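## Task

Place the white earphones inside the small chest's bottom drawer and the black earphones inside its middle drawer. At the end all drawers must be closed and the chest must still stand upright.

## Robot and tools

Robot: two arms, left_arm and right_arm. Each has a two-finger parallel gripper and a wrist camera. In the scene frame the left_arm base sits at (+0.005, +0.302, -0.002) m and the right_arm base at (+0.003, -0.316, +0.001) m, both turned only slightly from the scene axes.

Scene frame: origin at table-top height, halfway between the arms, a few cm in from the table's near edge. +x points out over the table, +z up, +y toward left_arm. The arm names do not match left and right in the images.

Frames: hand positions, orientations, velocities, targets and wrist-camera poses are each given in that arm's own base frame. The table and fixed cameras use the scene frame. The fingers point along the gripper's +z and close along its y. end_effector_position is the spot between the pads, about 1 cm short of the tips.

Cameras: cam_high and cam_low are fixed on a beam behind the arms; cam_left_wrist and cam_right_wrist ride on the hands. All are 672x504. Calibration lines are given in OpenCV form and may be off by a few mm or degrees.

The row: every motion command is a row of 14 numbers, each in [-1, 1]. The first seven are left_arm: dx, dy, dz, rx, ry, rz, opening; the last seven are the same for right_arm. Both arms always appear. dx to rz are offsets, not poses: they count from the arm's Hand target at the start of the action or move, along that arm's base axes, with 1.0 equal to 0.6 m or 180 degrees. rx, ry, rz make a single rotation vector, turning about the Hand target's position. A translation longer than 1.0 is cut back along its direction. opening is absolute: +1 is fully open (0.094 m), -1 is closed. Six zeros mean no new pose for that arm, but its opening is always a live command (0 means half open), so resend the current opening to keep a grip.

execute_actions: actions is a list of actions; each action is a table of up to 15 rows, one row per 1/30 s step, and a shorter table repeats its final row up to 15 steps. Every row of an action counts from the Hand target at that action's start, not from the row before; the next action starts from the new Hand target, so the same offset again moves further. cameras lists names to show (["all"], [] or null). An empty actions list returns images plus the scene number and task. Results also list positions at some steps.

move: target is one row or a list of up to 15 rows, all offsets from the Hand targets at the call's start. speed in m/s, 0.002 to 2.9, default 0.25 (turns at twice that in rad/s), one value or one per target. blend in m rounds corners; 0 (default) stops at each. opening_speed is per second on the -1..1 scale, 0.2 or more; use it to close gently. grip_force sets newtons per pad, 10 to 50, one value or one per arm, and persists; lower values close slowly. blocking=false returns after 0.5 s while the move runs. A move is capped at 10 s. Paths are straight lines that ignore obstacles and the other arm; do not route close past an arm's own base. The result adds a move: line (done, off_target, moving, held, fault) and limits such as paced (pose clipped) or held (steps withheld).

wait: seconds from 0 to 3600; sends nothing new and returns early if a running move ends. stop: brakes a running move. zoom_image: camera plus region [x0, y0, x1, y1] in pixels, at most 504 by 504, from that camera's newest image. finished_scene: scene, 1 or 2; it cannot be undone, so only call it when the goal holds on its own.

Reading results: Hand target is the last commanded pose after clipping (orientation is limited to 40 degrees from the measured one). The gripper often stops short or sags and tilts, especially far out; compare end_effector_position with the target and send the remaining gap as a new offset. grip_measured is on the opening scale; empty it reads up to about 2.5 mm wide, and on a firmly held hard part somewhat narrower than the part. The last Joint positions number per arm is the opening in metres. Once the command goes about 0.06 below the touch reading the squeeze jumps to the force limit. To release, command an opening clearly above grip_measured. Joint torques wrap at ±28 N m on joints 1 to 3. Joint velocities may read within noise. Tool commands shows current gripper commands.

Heat: holding weight, reaching far or pushing at an unreachable pose warms motors. MOTOR HOT appears at 75 °C; at 90 °C the arm folds and stays idle; at 100 °C it goes limp.

Avoid: anything leaving the table (task fails), dropping or flinging parts, fast impacts with the chest or fixtures (bar, spacers, plate behind the bases, low rail), knocking the chest over, contact between the two arms or closing one gripper on the other's fingers, strain on the wrist camera cables, and arms stuck pushing against something (command the target back past the gripper to relieve it). Loose items may occasionally get a brief nudge.

Each tool is called as a command line: name --argument value for each argument, lists and objects as JSON in quotes; but a table of rows of numbers goes row by row, as --pt "numbers of a row", without its own name.

## Session

execute_actions --actions '[]'

Scene clock: 0.00 s.
left_arm: end_effector_position=(+0.3986, +0.0095, +0.1092) grip_measured=+1.000 end_effector_quat_wxyz=(+0.604, -0.036, +0.793, +0.074) | right_arm: end_effector_position=(+0.3961, -0.0245, +0.0929) grip_measured=+1.000 end_effector_quat_wxyz=(+0.571, +0.039, +0.820, -0.024)
Joint positions: left_arm=[-0.079 1.543 0.367 0.905 -0.237 0.01 0.094] | right_arm=[-0.042 1.527 0.383 0.789 0.046 0.022 0.094]
Joint velocities: within noise
Joint torques (N m): no reading
Heat: left arm: 30 °C; right arm: 29 °C.
Hand target: left_arm +0.4020, +0.0099, +0.1185; +0.615, -0.039, +0.784, +0.073 | right_arm +0.3978, -0.0248, +0.0969; +0.575, +0.040, +0.817, -0.025
Tool commands: left_gripper/opening=+1.0 right_gripper/opening=+1.0

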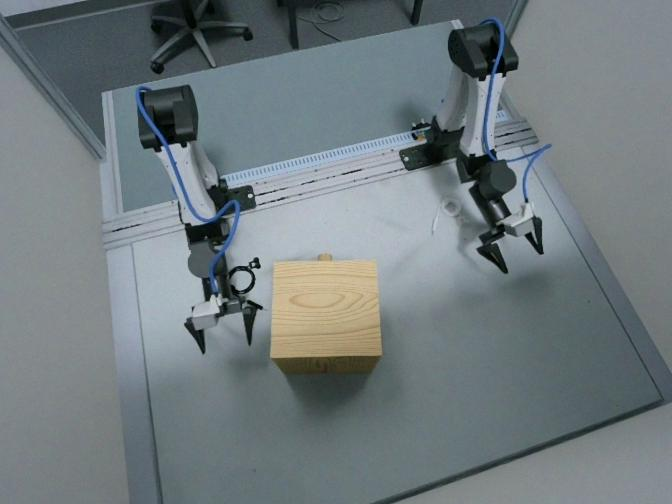

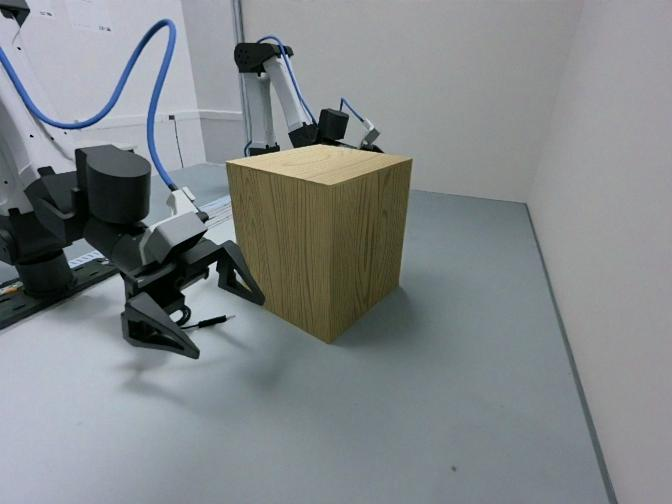

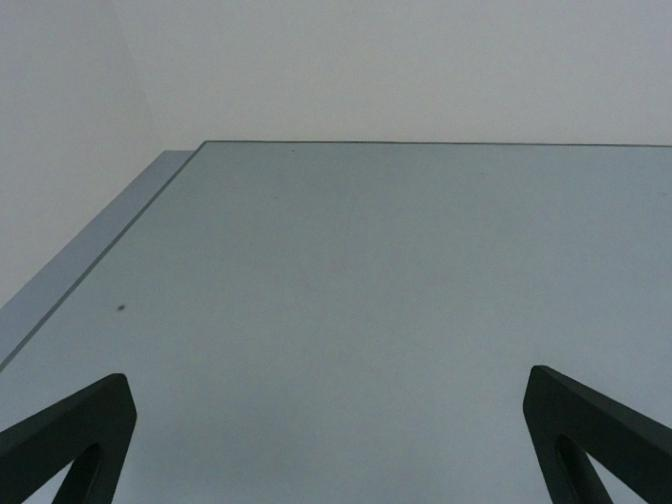

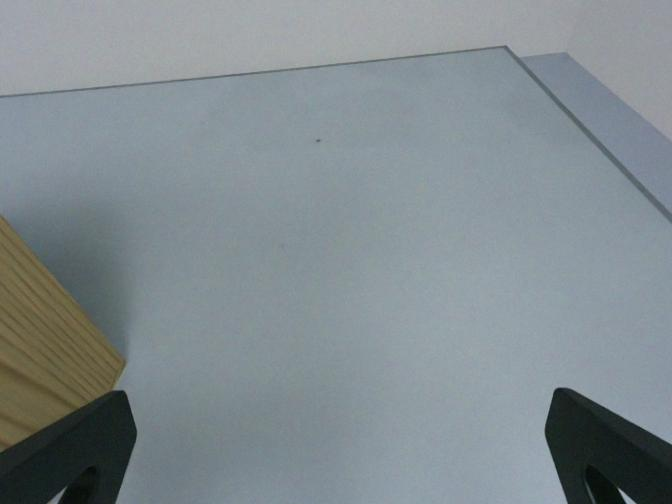

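zoom_image --camera "cam_high" --region '[180, 220, 348, 346]'

zoom_image --camera "cam_high" --region '[380, 150, 548, 276]'

zoom_image --camera "cam_low" --region '[100, 250, 268, 376]'

Scaled by 3.000 from the camera's image (finer frame: 960x720).

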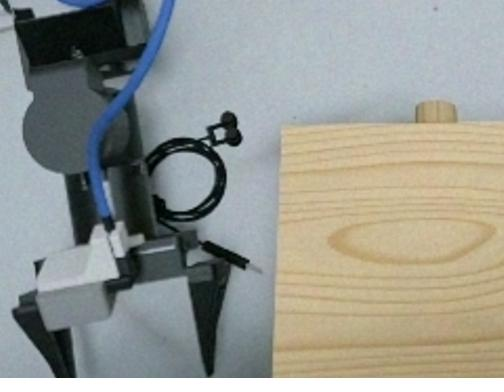

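Scaled by 3.000 from the camera's image (finer frame: 960x720).

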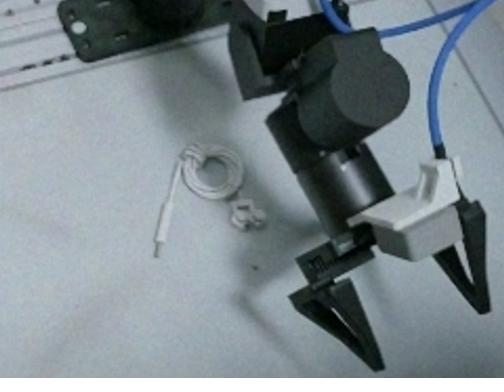

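Scaled by 3.000 from the camera's image (finer frame: 960x720).

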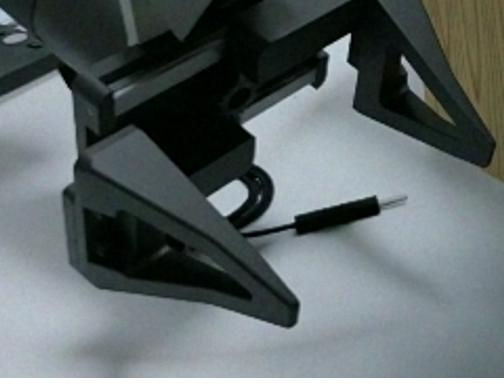

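move --target '[-0.303,-0.517,0.0525,-0.0321,-0.0419,-0.2436,1,-0.2797,0.0913,0.2052,0.0103,0.2512,0.0291,1]' --speed 0.4 --cameras '["all"]'

Scene clock: 8.23 s.
left_arm: end_effector_position=(+0.2167, -0.2933, +0.1352) grip_measured=+1.000 end_effector_quat_wxyz=(+0.629, +0.236, +0.715, -0.196) | right_arm: end_effector_position=(+0.2288, +0.0310, +0.2153) grip_measured=+1.000 end_effector_quat_wxyz=(+0.216, -0.004, +0.976, +0.006)
Joint positions: left_arm=[-1.194 1.452 0.257 1.036 -0.568 -0.068 0.094] | right_arm=[0.182 1.071 1.218 -1.286 0.063 0.16 0.094]
Joint torques (N m): left_arm=[-0.25 -2.92 7.47 2.34 -0.24 0.02] | right_arm=[0.28 -0.61 8.4 1.05 0.19 0.05]
Heat: left arm: 32 °C; right arm: 33 °C.
Hand target: left_arm +0.2203, -0.3003, +0.1501; +0.644, +0.222, +0.704, -0.203 | right_arm +0.2299, +0.0300, +0.2200; +0.217, +0.000, +0.976, +0.001
Off the commanded pose: left_arm 0.017 m, 3 deg | right_arm 0.005 m, 1 deg.
move: off_target (left_arm)
cam_left_wrist: T_world_to_cam=[[-0.58456, -0.81053, -0.03661, -0.10686], [-0.43317, 0.34992, -0.83062, 0.34348], [0.68605, -0.46969, -0.55564, -0.12164]] pos_world=[0.16977, -0.26394, 0.2138]
cam_right_wrist: T_world_to_cam=[[-0.0092, -0.99988, -0.01213, 0.03421], [-0.99995, 0.00926, -0.00471, 0.27001], [0.00482, 0.01208, -0.99991, 0.30482]] pos_world=[0.26884, 0.02802, 0.30648]

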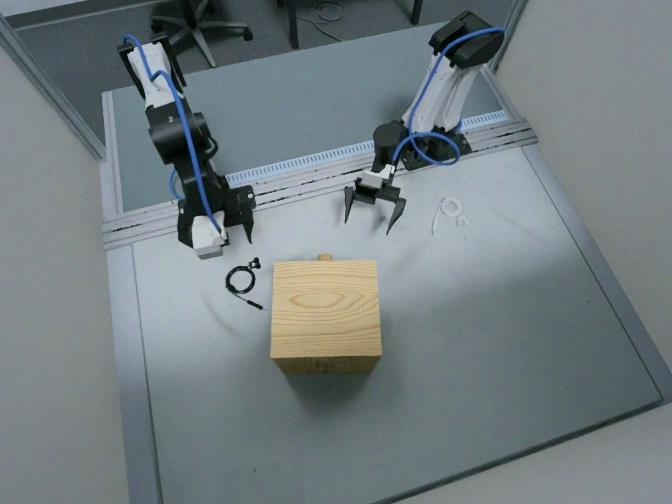

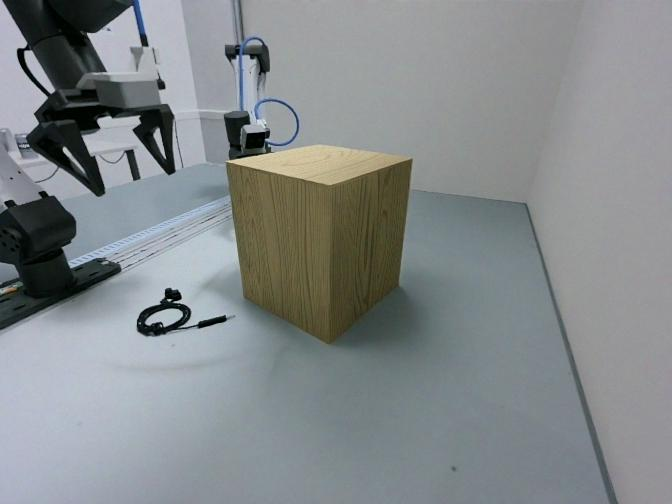

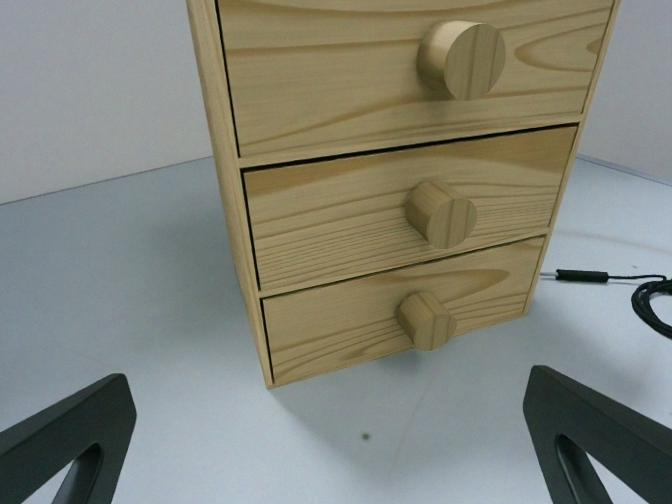

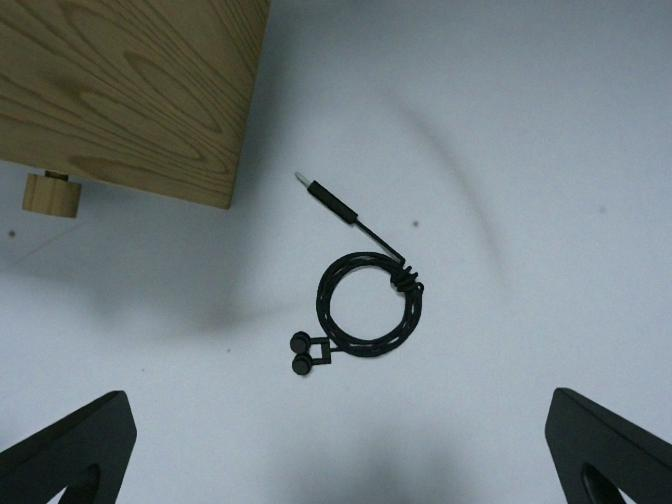

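move --target '[0.0223,-0.1522,-0.1668,0.0224,0.0444,0.0916,0.1,0.005,0.0175,-0.2667,0,0.094,0,-0.04]' --speed 0.3 --cameras '["all"]'

Scene clock: 14.60 s.
left_arm: end_effector_position=(+0.2329, -0.3863, +0.0457) grip_measured=+0.103 end_effector_quat_wxyz=(+0.603, +0.137, +0.780, -0.097) | right_arm: end_effector_position=(+0.2341, +0.0362, +0.0648) grip_measured=-0.037 end_effector_quat_wxyz=(+0.078, -0.001, +0.997, -0.007)
Joint positions: left_arm=[-1.351 2.086 0.785 0.838 -0.966 -0.376 0.052] | right_arm=[0.184 1.319 0.841 -0.941 0.042 0.179 0.045]
Joint torques (N m): left_arm=[-0.25 -6.95 6.54 1.68 -0.45 -0.15] | right_arm=[0.34 -2.15 5.75 0.73 -0.13 0.06]
Heat: left arm: 33 °C; right arm: 33 °C.
Hand target: left_arm +0.2337, -0.3916, +0.0499; +0.608, +0.126, +0.778, -0.099 | right_arm +0.2330, +0.0405, +0.0600; +0.071, +0.000, +0.997, +0.001
Off the commanded pose: left_arm 0.007 m, 1 deg | right_arm 0.007 m, 1 deg.
move: done
cam_left_wrist: T_world_to_cam=[[-0.33567, -0.9414, -0.03295, -0.28487], [-0.60816, 0.2433, -0.75561, 0.30494], [0.71935, -0.23359, -0.65419, -0.13818]] pos_world=[0.18923, -0.37465, 0.13063]
cam_right_wrist: T_world_to_cam=[[-0.01851, -0.99968, 0.01749, 0.0379], [-0.96258, 0.02255, 0.27007, 0.24763], [-0.27038, -0.01184, -0.96268, 0.21704]] pos_world=[0.29775, 0.03487, 0.1414]

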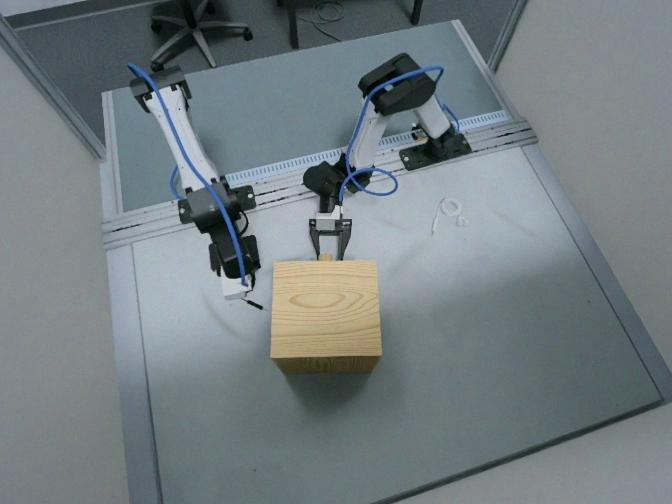

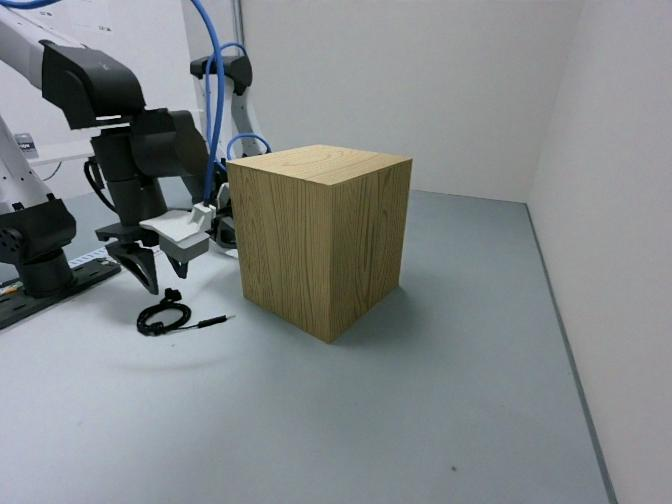

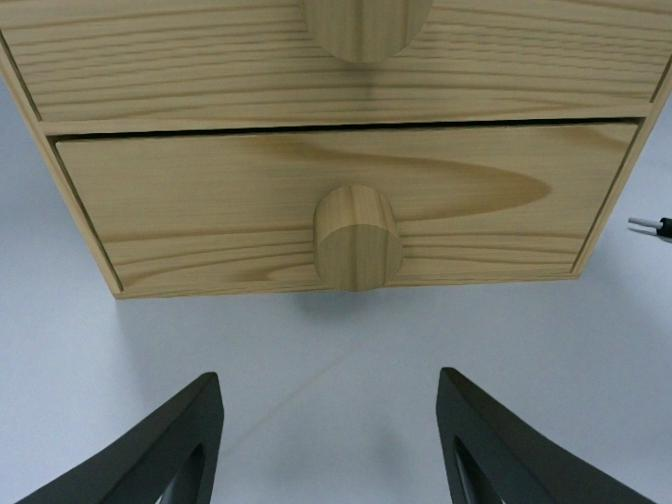

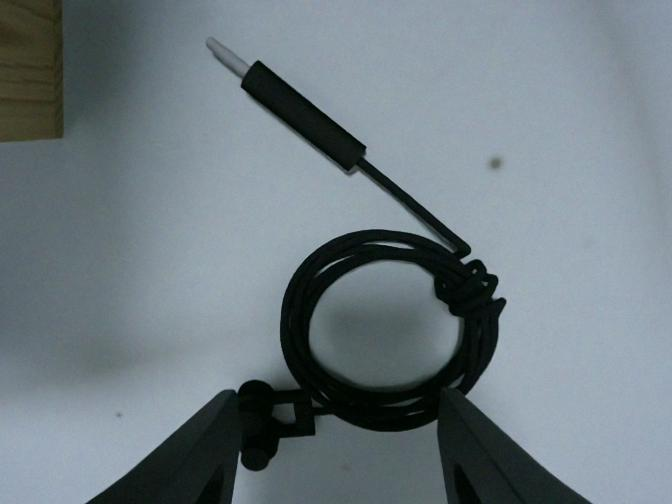

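move --target '[0.0882,-0.0407,0.0018,0,0,0,0.1,0.0032,0.018,-0.0713,0,0,0,-0.04]' --speed 0.12 --cameras '["all"]'

Scene clock: 19.87 s.
left_arm: end_effector_position=(+0.2823, -0.4097, +0.0497) grip_measured=+0.103 end_effector_quat_wxyz=(+0.607, +0.126, +0.779, -0.097) | right_arm: end_effector_position=(+0.2373, +0.0486, +0.0227) grip_measured=-0.037 end_effector_quat_wxyz=(+0.079, -0.002, +0.997, -0.003)
Joint positions: left_arm=[-1.241 2.173 0.947 0.83 -0.883 -0.311 0.052] | right_arm=[0.232 1.402 0.728 -0.744 0.042 0.226 0.045]
Joint torques (N m): left_arm=[0.84 -7.49 7.13 1.78 -0.15 0.01] | right_arm=[0.27 -2.37 5.22 0.73 -0.07 0.06]
Heat: left arm: 33 °C; right arm: 33 °C.
Hand target: left_arm +0.2866, -0.4161, +0.0511; +0.608, +0.126, +0.778, -0.099 | right_arm +0.2350, +0.0513, +0.0172; +0.071, +0.000, +0.997, +0.001
Off the commanded pose: left_arm 0.008 m, 0 deg | right_arm 0.007 m, 1 deg.
move: done
cam_left_wrist: T_world_to_cam=[[-0.31854, -0.94769, -0.02048, -0.29821], [-0.60859, 0.22103, -0.76208, 0.33499], [0.72674, -0.23029, -0.64716, -0.1776]] pos_world=[0.23795, -0.39756, 0.13425]
cam_right_wrist: T_world_to_cam=[[-0.01674, -0.99981, 0.00999, 0.05089], [-0.96284, 0.01881, 0.26941, 0.26201], [-0.26955, -0.00511, -0.96297, 0.17704]] pos_world=[0.30085, 0.04686, 0.09939]

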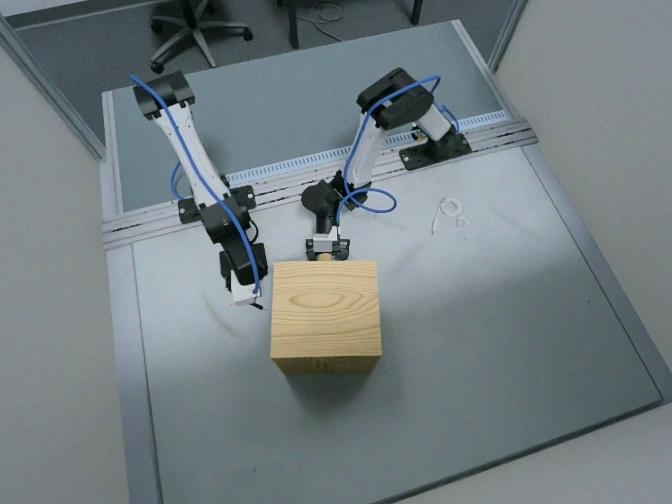

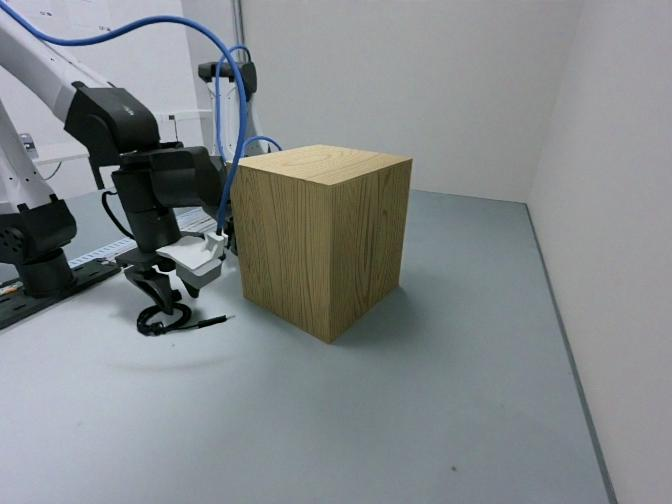

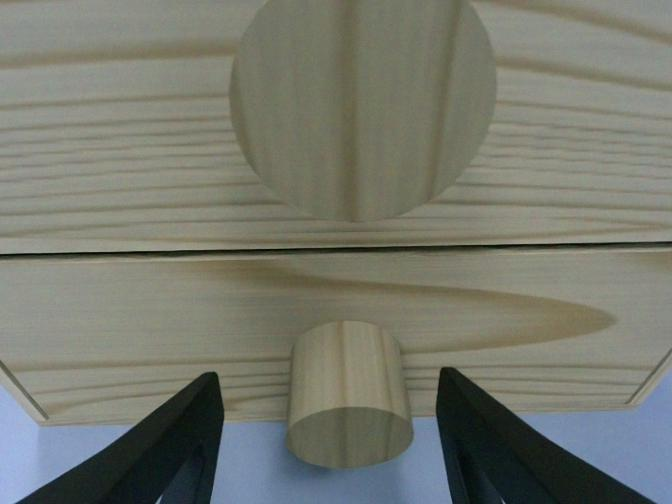

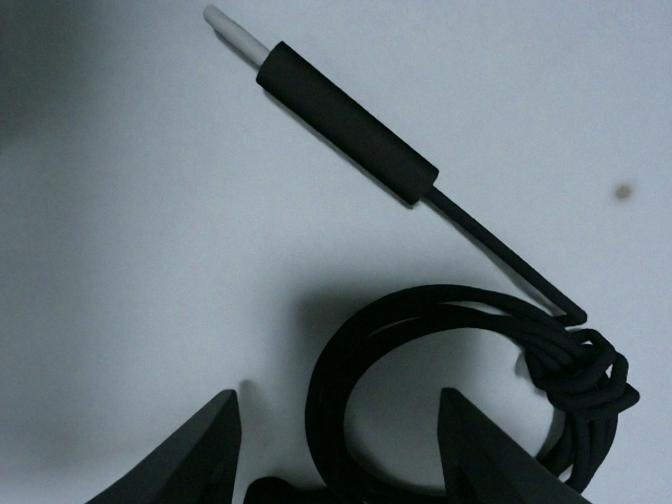

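move --pt "0.0142 -0.0112 -0.01 0 0 0 0.1 0 0.0067 -0.0117 0 0 0 -0.04" --pt "0.0142 -0.0112 -0.01 0 0 0 -0.6 0 0.0067 -0.0117 0 0 0 -1" --speed 0.1 --grip_force '[45, 30]' --cameras '["cam_left_wrist","cam_right_wrist"]'

Scene clock: 24.90 s.
left_arm: end_effector_position=(+0.2903, -0.4165, +0.0431) grip_measured=-0.414 end_effector_quat_wxyz=(+0.605, +0.128, +0.780, -0.096) | right_arm: end_effector_position=(+0.2378, +0.0533, +0.0155) grip_measured=-0.961 end_effector_quat_wxyz=(+0.080, -0.002, +0.997, -0.001)
Joint positions: left_arm=[-1.227 2.214 0.99 0.829 -0.869 -0.303 0.028] | right_arm=[0.25 1.421 0.712 -0.707 0.042 0.244 0.002]
Joint torques (N m): left_arm=[0.8 -7.65 7.12 1.85 -0.11 0.03] | right_arm=[0.28 -2.55 5.23 0.72 -0.05 0.06]
Heat: left arm: 33 °C; right arm: 33 °C.
Hand target: left_arm +0.2951, -0.4228, +0.0451; +0.608, +0.126, +0.778, -0.099 | right_arm +0.2349, +0.0554, +0.0102; +0.071, +0.000, +0.997, +0.001
Off the commanded pose: left_arm 0.008 m, 1 deg | right_arm 0.006 m, 1 deg.
grip_force (N): 45, 30
move: done
cam_left_wrist: T_world_to_cam=[[-0.3195, -0.94727, -0.0244, -0.30165], [-0.61003, 0.22532, -0.75967, 0.3384], [0.7251, -0.22783, -0.64986, -0.18768]] pos_world=[0.24615, -0.40475, 0.12774]
cam_right_wrist: T_world_to_cam=[[-0.01612, -0.99985, 0.00675, 0.05547], [-0.96336, 0.01734, 0.26765, 0.26459], [-0.26773, -0.00219, -0.96349, 0.16978]] pos_world=[0.30124, 0.05125, 0.09239]

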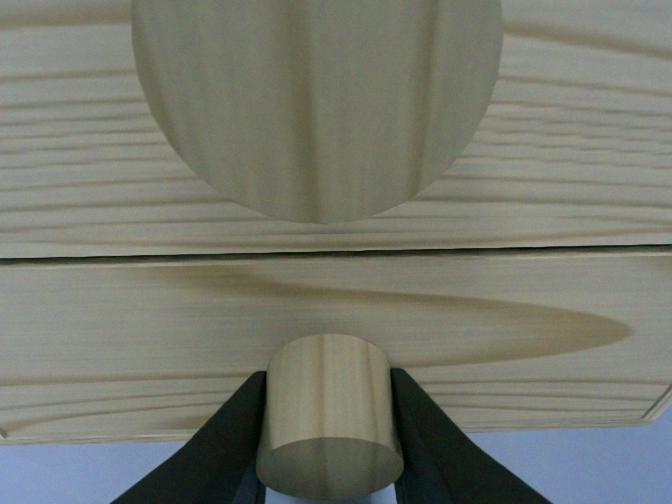

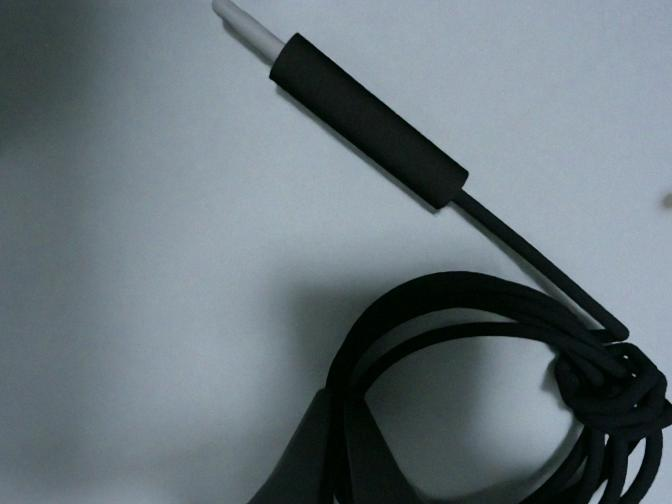

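move --pt "-0.05 0.017 0 0 0 0 -0.6 0 0 0.07 0 0 0 -1" --pt "-0.16 0.0546 0 0 0 0 -0.6 0 -0.13 0.25 0 0 0 -1" --speed 0.12 --blend 0.015 --cameras '["all"]'

Scene clock: 27.70 s.
left_arm: end_effector_position=(+0.2032, -0.3925, +0.0400) grip_measured=-0.414 end_effector_quat_wxyz=(+0.610, +0.126, +0.776, -0.096) | right_arm: end_effector_position=(+0.2331, -0.0237, +0.1537) grip_measured=-0.963 end_effector_quat_wxyz=(+0.065, +0.001, +0.998, -0.006)
Joint positions: left_arm=[-1.446 2.117 0.806 0.792 -1.072 -0.46 0.028] | right_arm=[-0.101 1.309 1.192 -1.324 0 -0.099 0.002]
Joint torques (N m): left_arm=[-0.59 -10.03 3.1 1.37 -0.3 -0.23] | right_arm=[-0.83 -3.3 8.32 0.49 -0.19 -0.1]
Heat: left arm: 33 °C; right arm: 33 °C.
Hand target: left_arm +0.1990, -0.3900, +0.0450; +0.608, +0.126, +0.778, -0.099 | right_arm +0.2349, -0.0227, +0.1602; +0.071, +0.000, +0.997, +0.001
Off the commanded pose: left_arm 0.007 m, 0 deg | right_arm 0.007 m, 1 deg.
grip_force (N): 45, 30
move: done
cam_left_wrist: T_world_to_cam=[[-0.31711, -0.94811, -0.02304, -0.30764], [-0.60216, 0.22005, -0.76745, 0.27415], [0.7327, -0.2295, -0.64069, -0.12356]] pos_world=[0.15806, -0.38036, 0.12415]
cam_right_wrist: T_world_to_cam=[[-0.02258, -0.9996, 0.01691, -0.02255], [-0.95495, 0.02657, 0.29559, 0.21835], [-0.29592, -0.00947, -0.95517, 0.30647]] pos_world=[0.2987, -0.02544, 0.22857]

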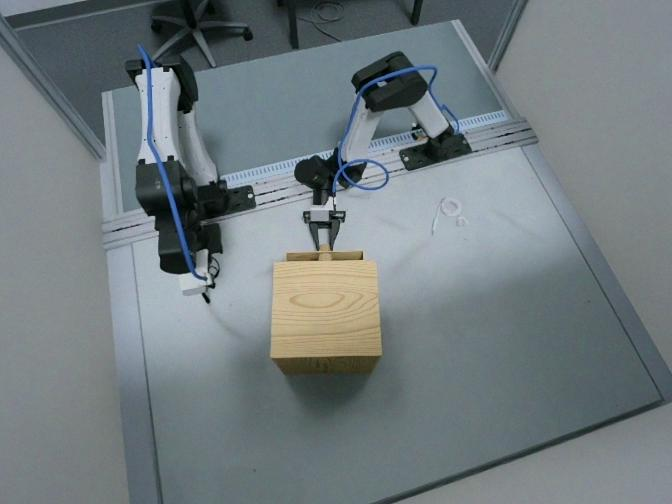

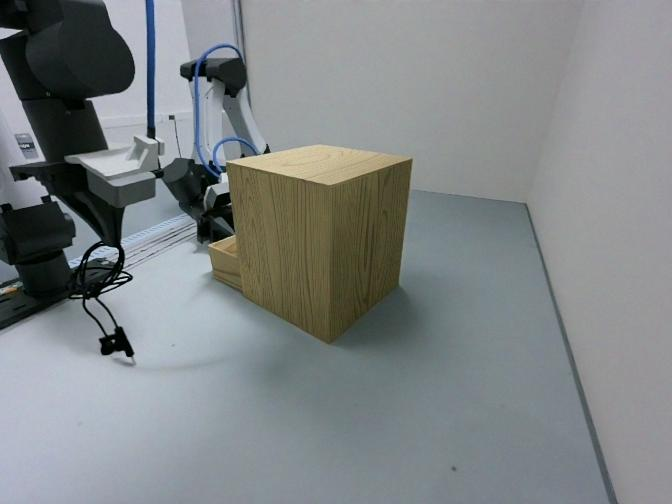

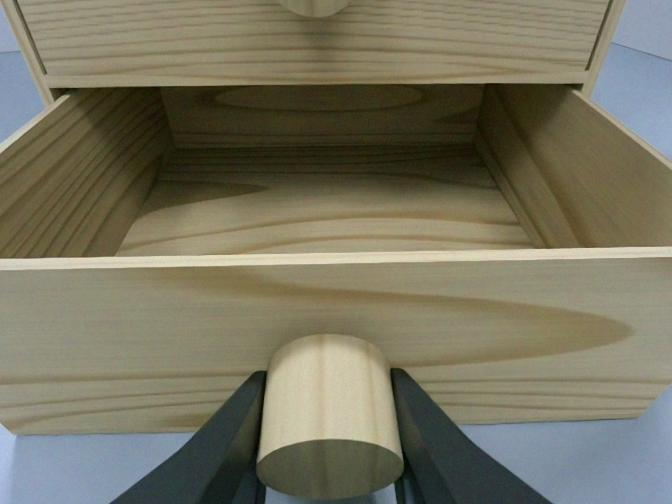

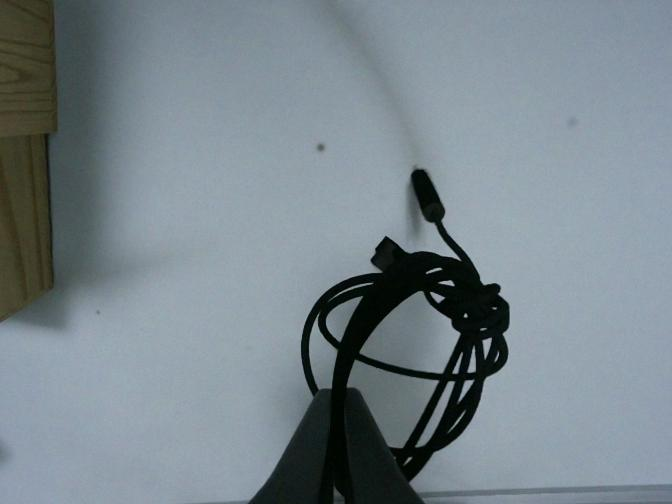

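move --pt "-0.0316 0.0108 0 0 0 0 -0.6 0 0 0 0 0 0 -1" --pt "-0.0316 0.0108 0 0 0 0 0.1 0 0 0 0 0 0 -1" --pt "-0.0483 0.0158 0.2 0 0 0 0.1 0 0 0 0 0 0 -1" --pt "0.1183 0.3167 0.2083 0.038 0.151 0.021 0.1 0 0 0 0 0 0 -1" --pt "-0.015 0.5917 0.175 0.0768 0.302 0.0429 -0.04 0 0 0 0 0 0 -1" --speed '[0.12,0.12,0.2,0.4,0.4]' --blend '[0,0,0.02,0.04,0]' --cameras '["all"]'

Scene clock: 36.37 s.
left_arm: end_effector_position=(+0.1845, -0.0333, +0.1388) grip_measured=-0.037 end_effector_quat_wxyz=(+0.161, +0.085, +0.983, -0.010) | right_arm: end_effector_position=(+0.2329, -0.0236, +0.1537) grip_measured=-0.963 end_effector_quat_wxyz=(+0.065, +0.001, +0.998, -0.006)
Joint positions: left_arm=[-0.192 0.926 0.883 -1.204 -0.015 -0.018 0.045] | right_arm=[-0.101 1.309 1.192 -1.324 -0.001 -0.099 0.002]
Joint torques (N m): left_arm=[0.9 -0.44 9.26 0.94 0.11 0.01] | right_arm=[-0.8 -3.25 8.32 0.48 -0.18 -0.1]
Heat: left arm: 33 °C; right arm: 34 °C.
Hand target: left_arm +0.1900, -0.0350, +0.1500; +0.173, +0.086, +0.981, -0.015 | right_arm +0.2348, -0.0227, +0.1602; +0.071, +0.000, +0.997, +0.001
Off the commanded pose: left_arm 0.013 m, 2 deg | right_arm 0.007 m, 1 deg.
grip_force (N): 45, 30
move: off_target (left_arm); target 5's new opening was sent with left_arm's hand 0.013 m and 2 deg from that target
cam_left_wrist: T_world_to_cam=[[-0.1885, -0.98196, -0.01485, 0.00325], [-0.97375, 0.18492, 0.13273, 0.20216], [-0.12759, 0.03948, -0.99104, 0.25215]] pos_world=[0.22964, -0.04414, 0.22311]
cam_right_wrist: T_world_to_cam=[[-0.02209, -0.99962, 0.01646, -0.0225], [-0.95474, 0.02597, 0.29629, 0.21802], [-0.29661, -0.00917, -0.95495, 0.30661]] pos_world=[0.2986, -0.02534, 0.22857]

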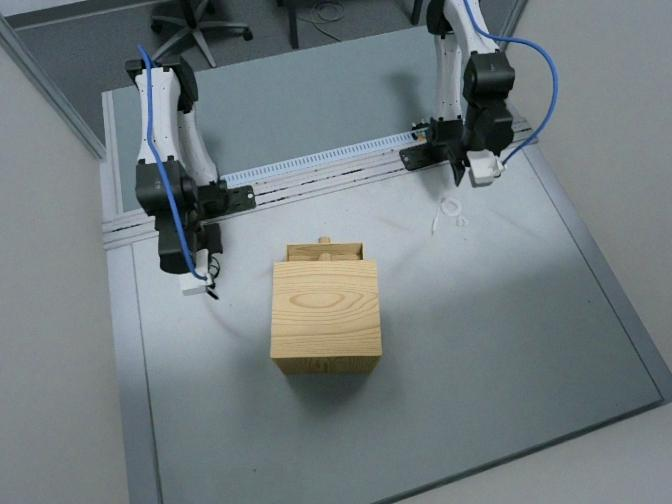

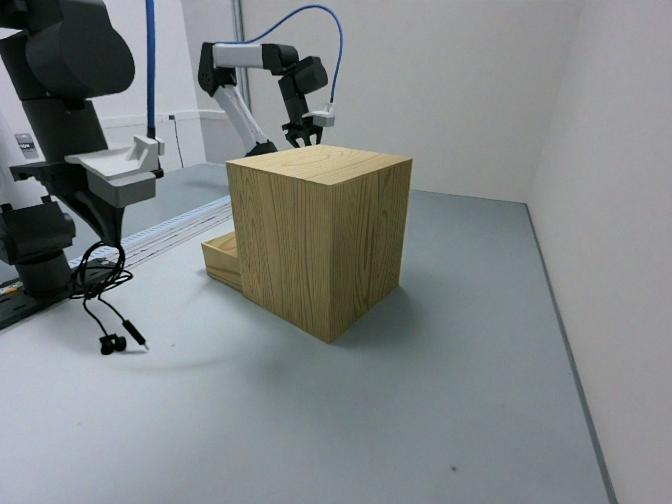

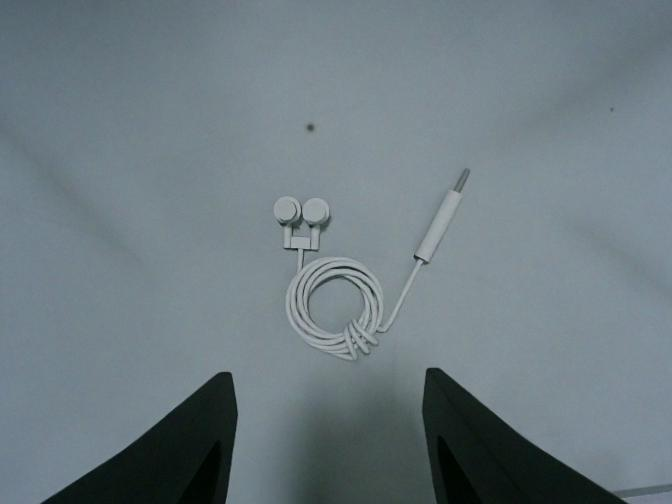

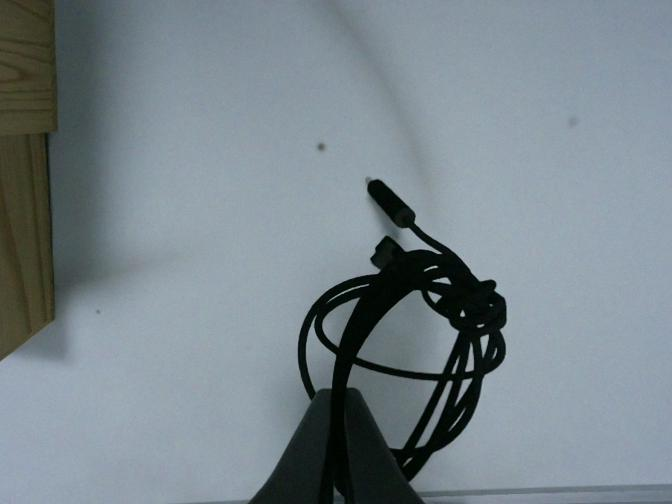

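move --target '[-0.0183,0.0375,-0.1867,0.0076,0.0438,0,-0.3,0,0,0,0,0,0,-1]' --speed 0.25 --cameras '["cam_left_wrist"]'

Scene clock: 38.97 s.
left_arm: end_effector_position=(+0.1772, -0.0117, +0.0417) grip_measured=-0.297 end_effector_quat_wxyz=(+0.101, +0.086, +0.991, -0.005) | right_arm: end_effector_position=(+0.2329, -0.0236, +0.1537) grip_measured=-0.963 end_effector_quat_wxyz=(+0.065, +0.001, +0.998, -0.006)
Joint positions: left_arm=[-0.05 1.018 0.564 -0.915 0.016 0.121 0.033] | right_arm=[-0.101 1.309 1.192 -1.324 -0.001 -0.099 0.002]
Joint torques (N m): left_arm=[0.9 -0.88 5.05 1 0.13 0.03] | right_arm=[-0.83 -3.23 8.29 0.48 -0.17 -0.1]
Heat: left arm: 33 °C; right arm: 35 °C.
Hand target: left_arm +0.1791, -0.0125, +0.0380; +0.104, +0.087, +0.991, -0.009 | right_arm +0.2348, -0.0227, +0.1602; +0.071, +0.000, +0.997, +0.001
Off the commanded pose: left_arm 0.004 m, 1 deg | right_arm 0.007 m, 1 deg.
grip_force (N): 45, 30
move: done
cam_left_wrist: T_world_to_cam=[[-0.18993, -0.98172, -0.01231, 0.02186], [-0.95073, 0.18078, 0.25184, 0.19481], [-0.24501, 0.05953, -0.96769, 0.17419]] pos_world=[0.23204, -0.02413, 0.11977]

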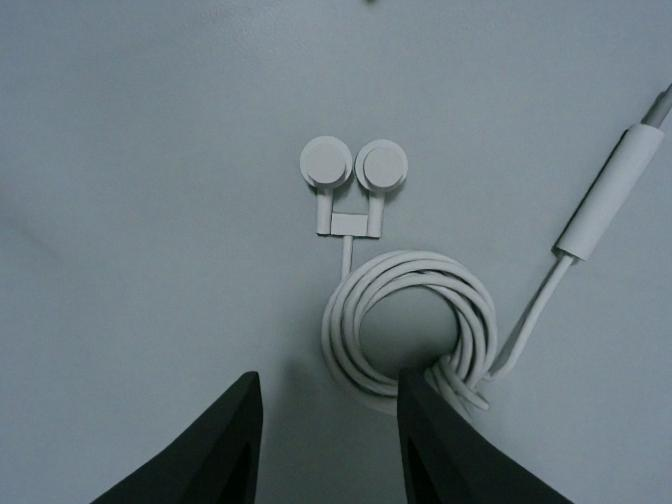

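move --pt "0.0013 -0.0057 -0.0462 0 0 0 -0.3 0 0 0 0 0 0 -1" --pt "0.0013 -0.0057 -0.0462 0 0 0 -1 0 0 0 0 0 0 -1" --pt "0.03 -0.0057 0.22 0 0 0 -1 0 0 0 0 0 0 -1" --speed '[0.1,0.1,0.25]' --grip_force '[30,30]' --cameras '["all"]'

Scene clock: 44.80 s.
left_arm: end_effector_position=(+0.1918, -0.0144, +0.1603) grip_measured=-0.908 end_effector_quat_wxyz=(+0.093, +0.088, +0.992, -0.006) | right_arm: end_effector_position=(+0.2329, -0.0236, +0.1537) grip_measured=-0.963 end_effector_quat_wxyz=(+0.065, +0.001, +0.998, -0.006)
Joint positions: left_arm=[-0.06 1.101 1.081 -1.366 0.016 0.115 0.004] | right_arm=[-0.101 1.309 1.192 -1.324 -0.001 -0.099 0.002]
Joint torques (N m): left_arm=[0.34 -1.36 8.99 0.64 0.11 -0.09] | right_arm=[-0.84 -3.28 8.35 0.47 -0.17 -0.11]
Heat: left arm: 33 °C; right arm: 35 °C.
Hand target: left_arm +0.1971, -0.0160, +0.1700; +0.104, +0.087, +0.991, -0.009 | right_arm +0.2348, -0.0227, +0.1602; +0.071, +0.000, +0.997, +0.001
Off the commanded pose: left_arm 0.011 m, 1 deg | right_arm 0.007 m, 1 deg.
grip_force (N): 30, 30
move: off_target (left_arm)
cam_left_wrist: T_world_to_cam=[[-0.1947, -0.98082, -0.00899, 0.02378], [-0.94559, 0.18526, 0.26747, 0.17584], [-0.26068, 0.06058, -0.96352, 0.29506]] pos_world=[0.24782, -0.02712, 0.23748]
cam_right_wrist: T_world_to_cam=[[-0.02209, -0.99962, 0.01646, -0.0225], [-0.95474, 0.02597, 0.29629, 0.21802], [-0.29661, -0.00917, -0.95495, 0.30661]] pos_world=[0.2986, -0.02534, 0.22857]

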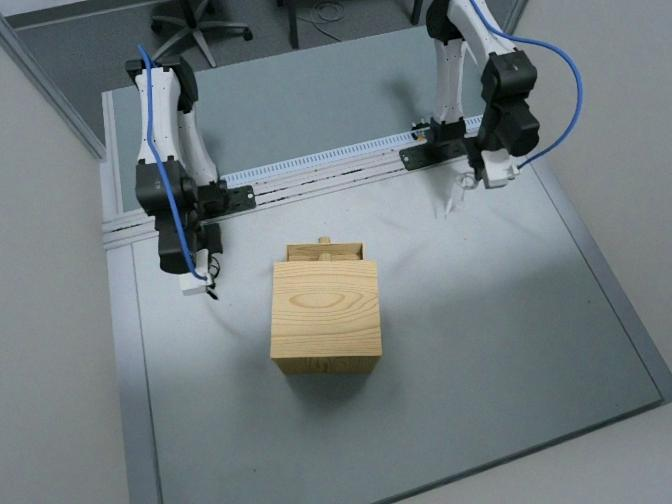

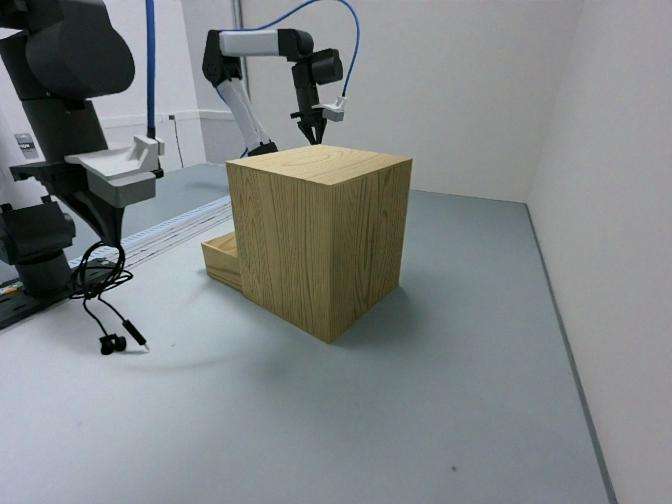

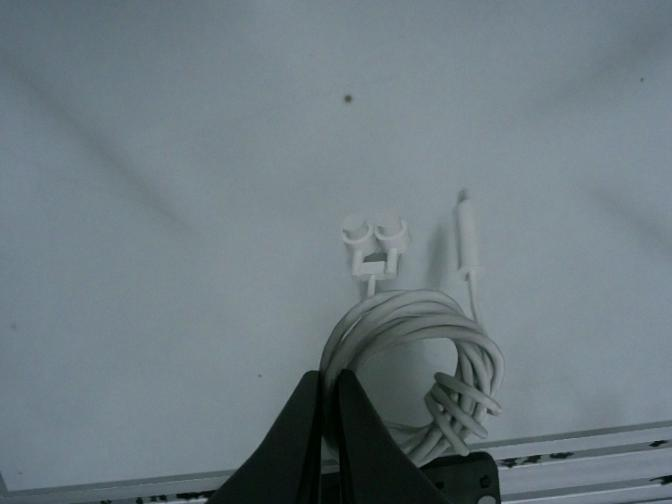

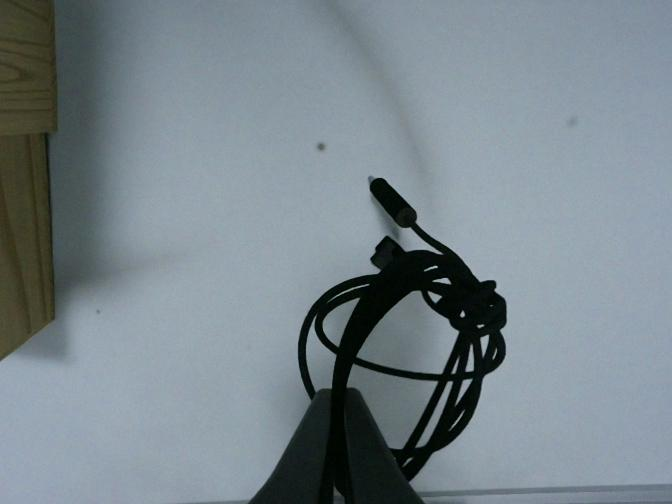

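move --pt "0.1048 -0.3067 0.1167 -0.036 -0.143 -0.022 -1 0 0 0 0 0 0 -1" --pt "0.0932 -0.65 0.0667 -0.0727 -0.2857 -0.0437 -1 0 0 0 0 0 0 -1" --pt "0.0932 -0.65 -0.1167 -0.0727 -0.2857 -0.0437 -1 0 0 0 0 0 0 -1" --speed '[0.35,0.35,0.15]' --blend '[0.05,0.02,0]' --cameras '["all"]'

Scene clock: 49.33 s.
left_arm: end_effector_position=(+0.2497, -0.4092, +0.1046) grip_measured=-0.909 end_effector_quat_wxyz=(+0.524, +0.140, +0.835, -0.093) | right_arm: end_effector_position=(+0.2329, -0.0236, +0.1537) grip_measured=-0.963 end_effector_quat_wxyz=(+0.065, +0.001, +0.998, -0.006)
Joint positions: left_arm=[-1.293 1.887 1.072 0.125 -0.824 -0.555 0.004] | right_arm=[-0.101 1.309 1.192 -1.324 -0.001 -0.099 0.002]
Joint torques (N m): left_arm=[0.76 -6.94 5 1.97 -0.48 -0.03] | right_arm=[-0.81 -3.22 8.31 0.47 -0.17 -0.1]
Heat: left arm: 34 °C; right arm: 36 °C.
Hand target: left_arm +0.2531, -0.4059, +0.0999; +0.530, +0.136, +0.832, -0.086 | right_arm +0.2348, -0.0227, +0.1602; +0.071, +0.000, +0.997, +0.001
Off the commanded pose: left_arm 0.007 m, 1 deg | right_arm 0.007 m, 1 deg.
grip_force (N): 30, 30
move: done
cam_left_wrist: T_world_to_cam=[[-0.33917, -0.94068, -0.00924, -0.30011], [-0.73752, 0.27199, -0.61812, 0.39484], [0.58397, -0.20284, -0.78603, -0.05676]] pos_world=[0.22256, -0.40121, 0.19667]
cam_right_wrist: T_world_to_cam=[[-0.02209, -0.99962, 0.01646, -0.0225], [-0.95474, 0.02597, 0.29629, 0.21802], [-0.29661, -0.00917, -0.95495, 0.30661]] pos_world=[0.2986, -0.02534, 0.22857]

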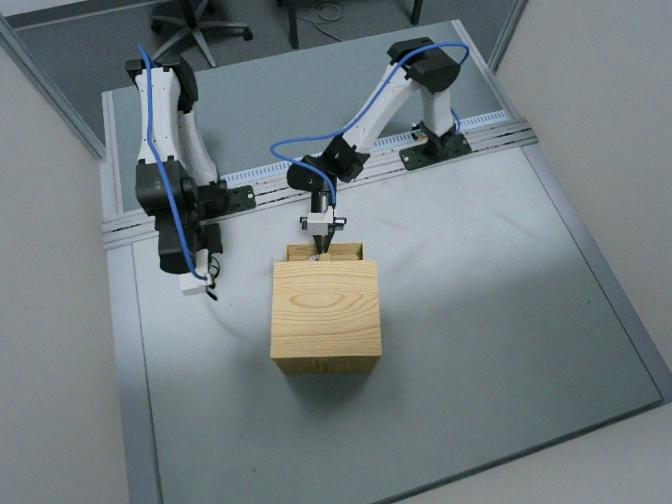

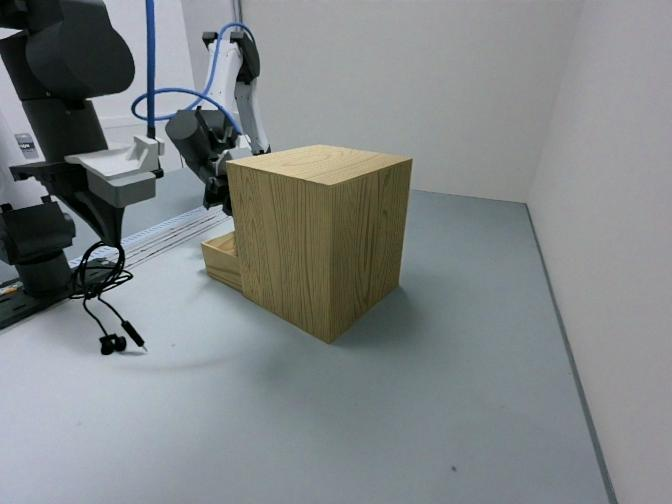

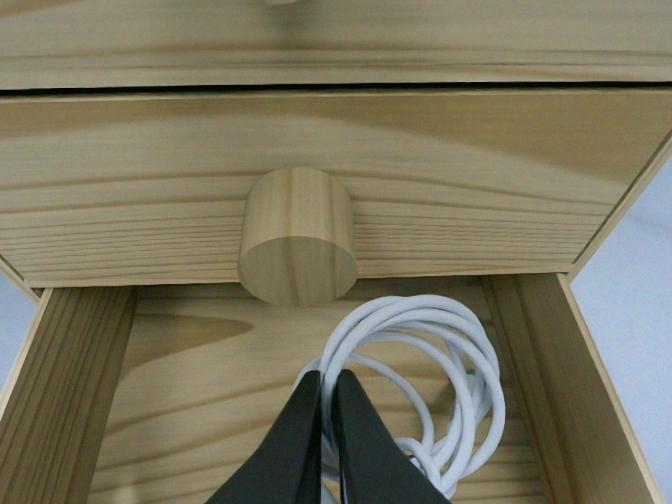

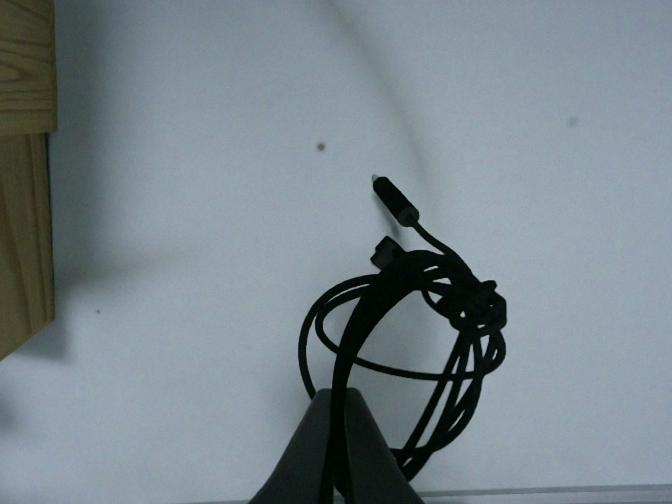

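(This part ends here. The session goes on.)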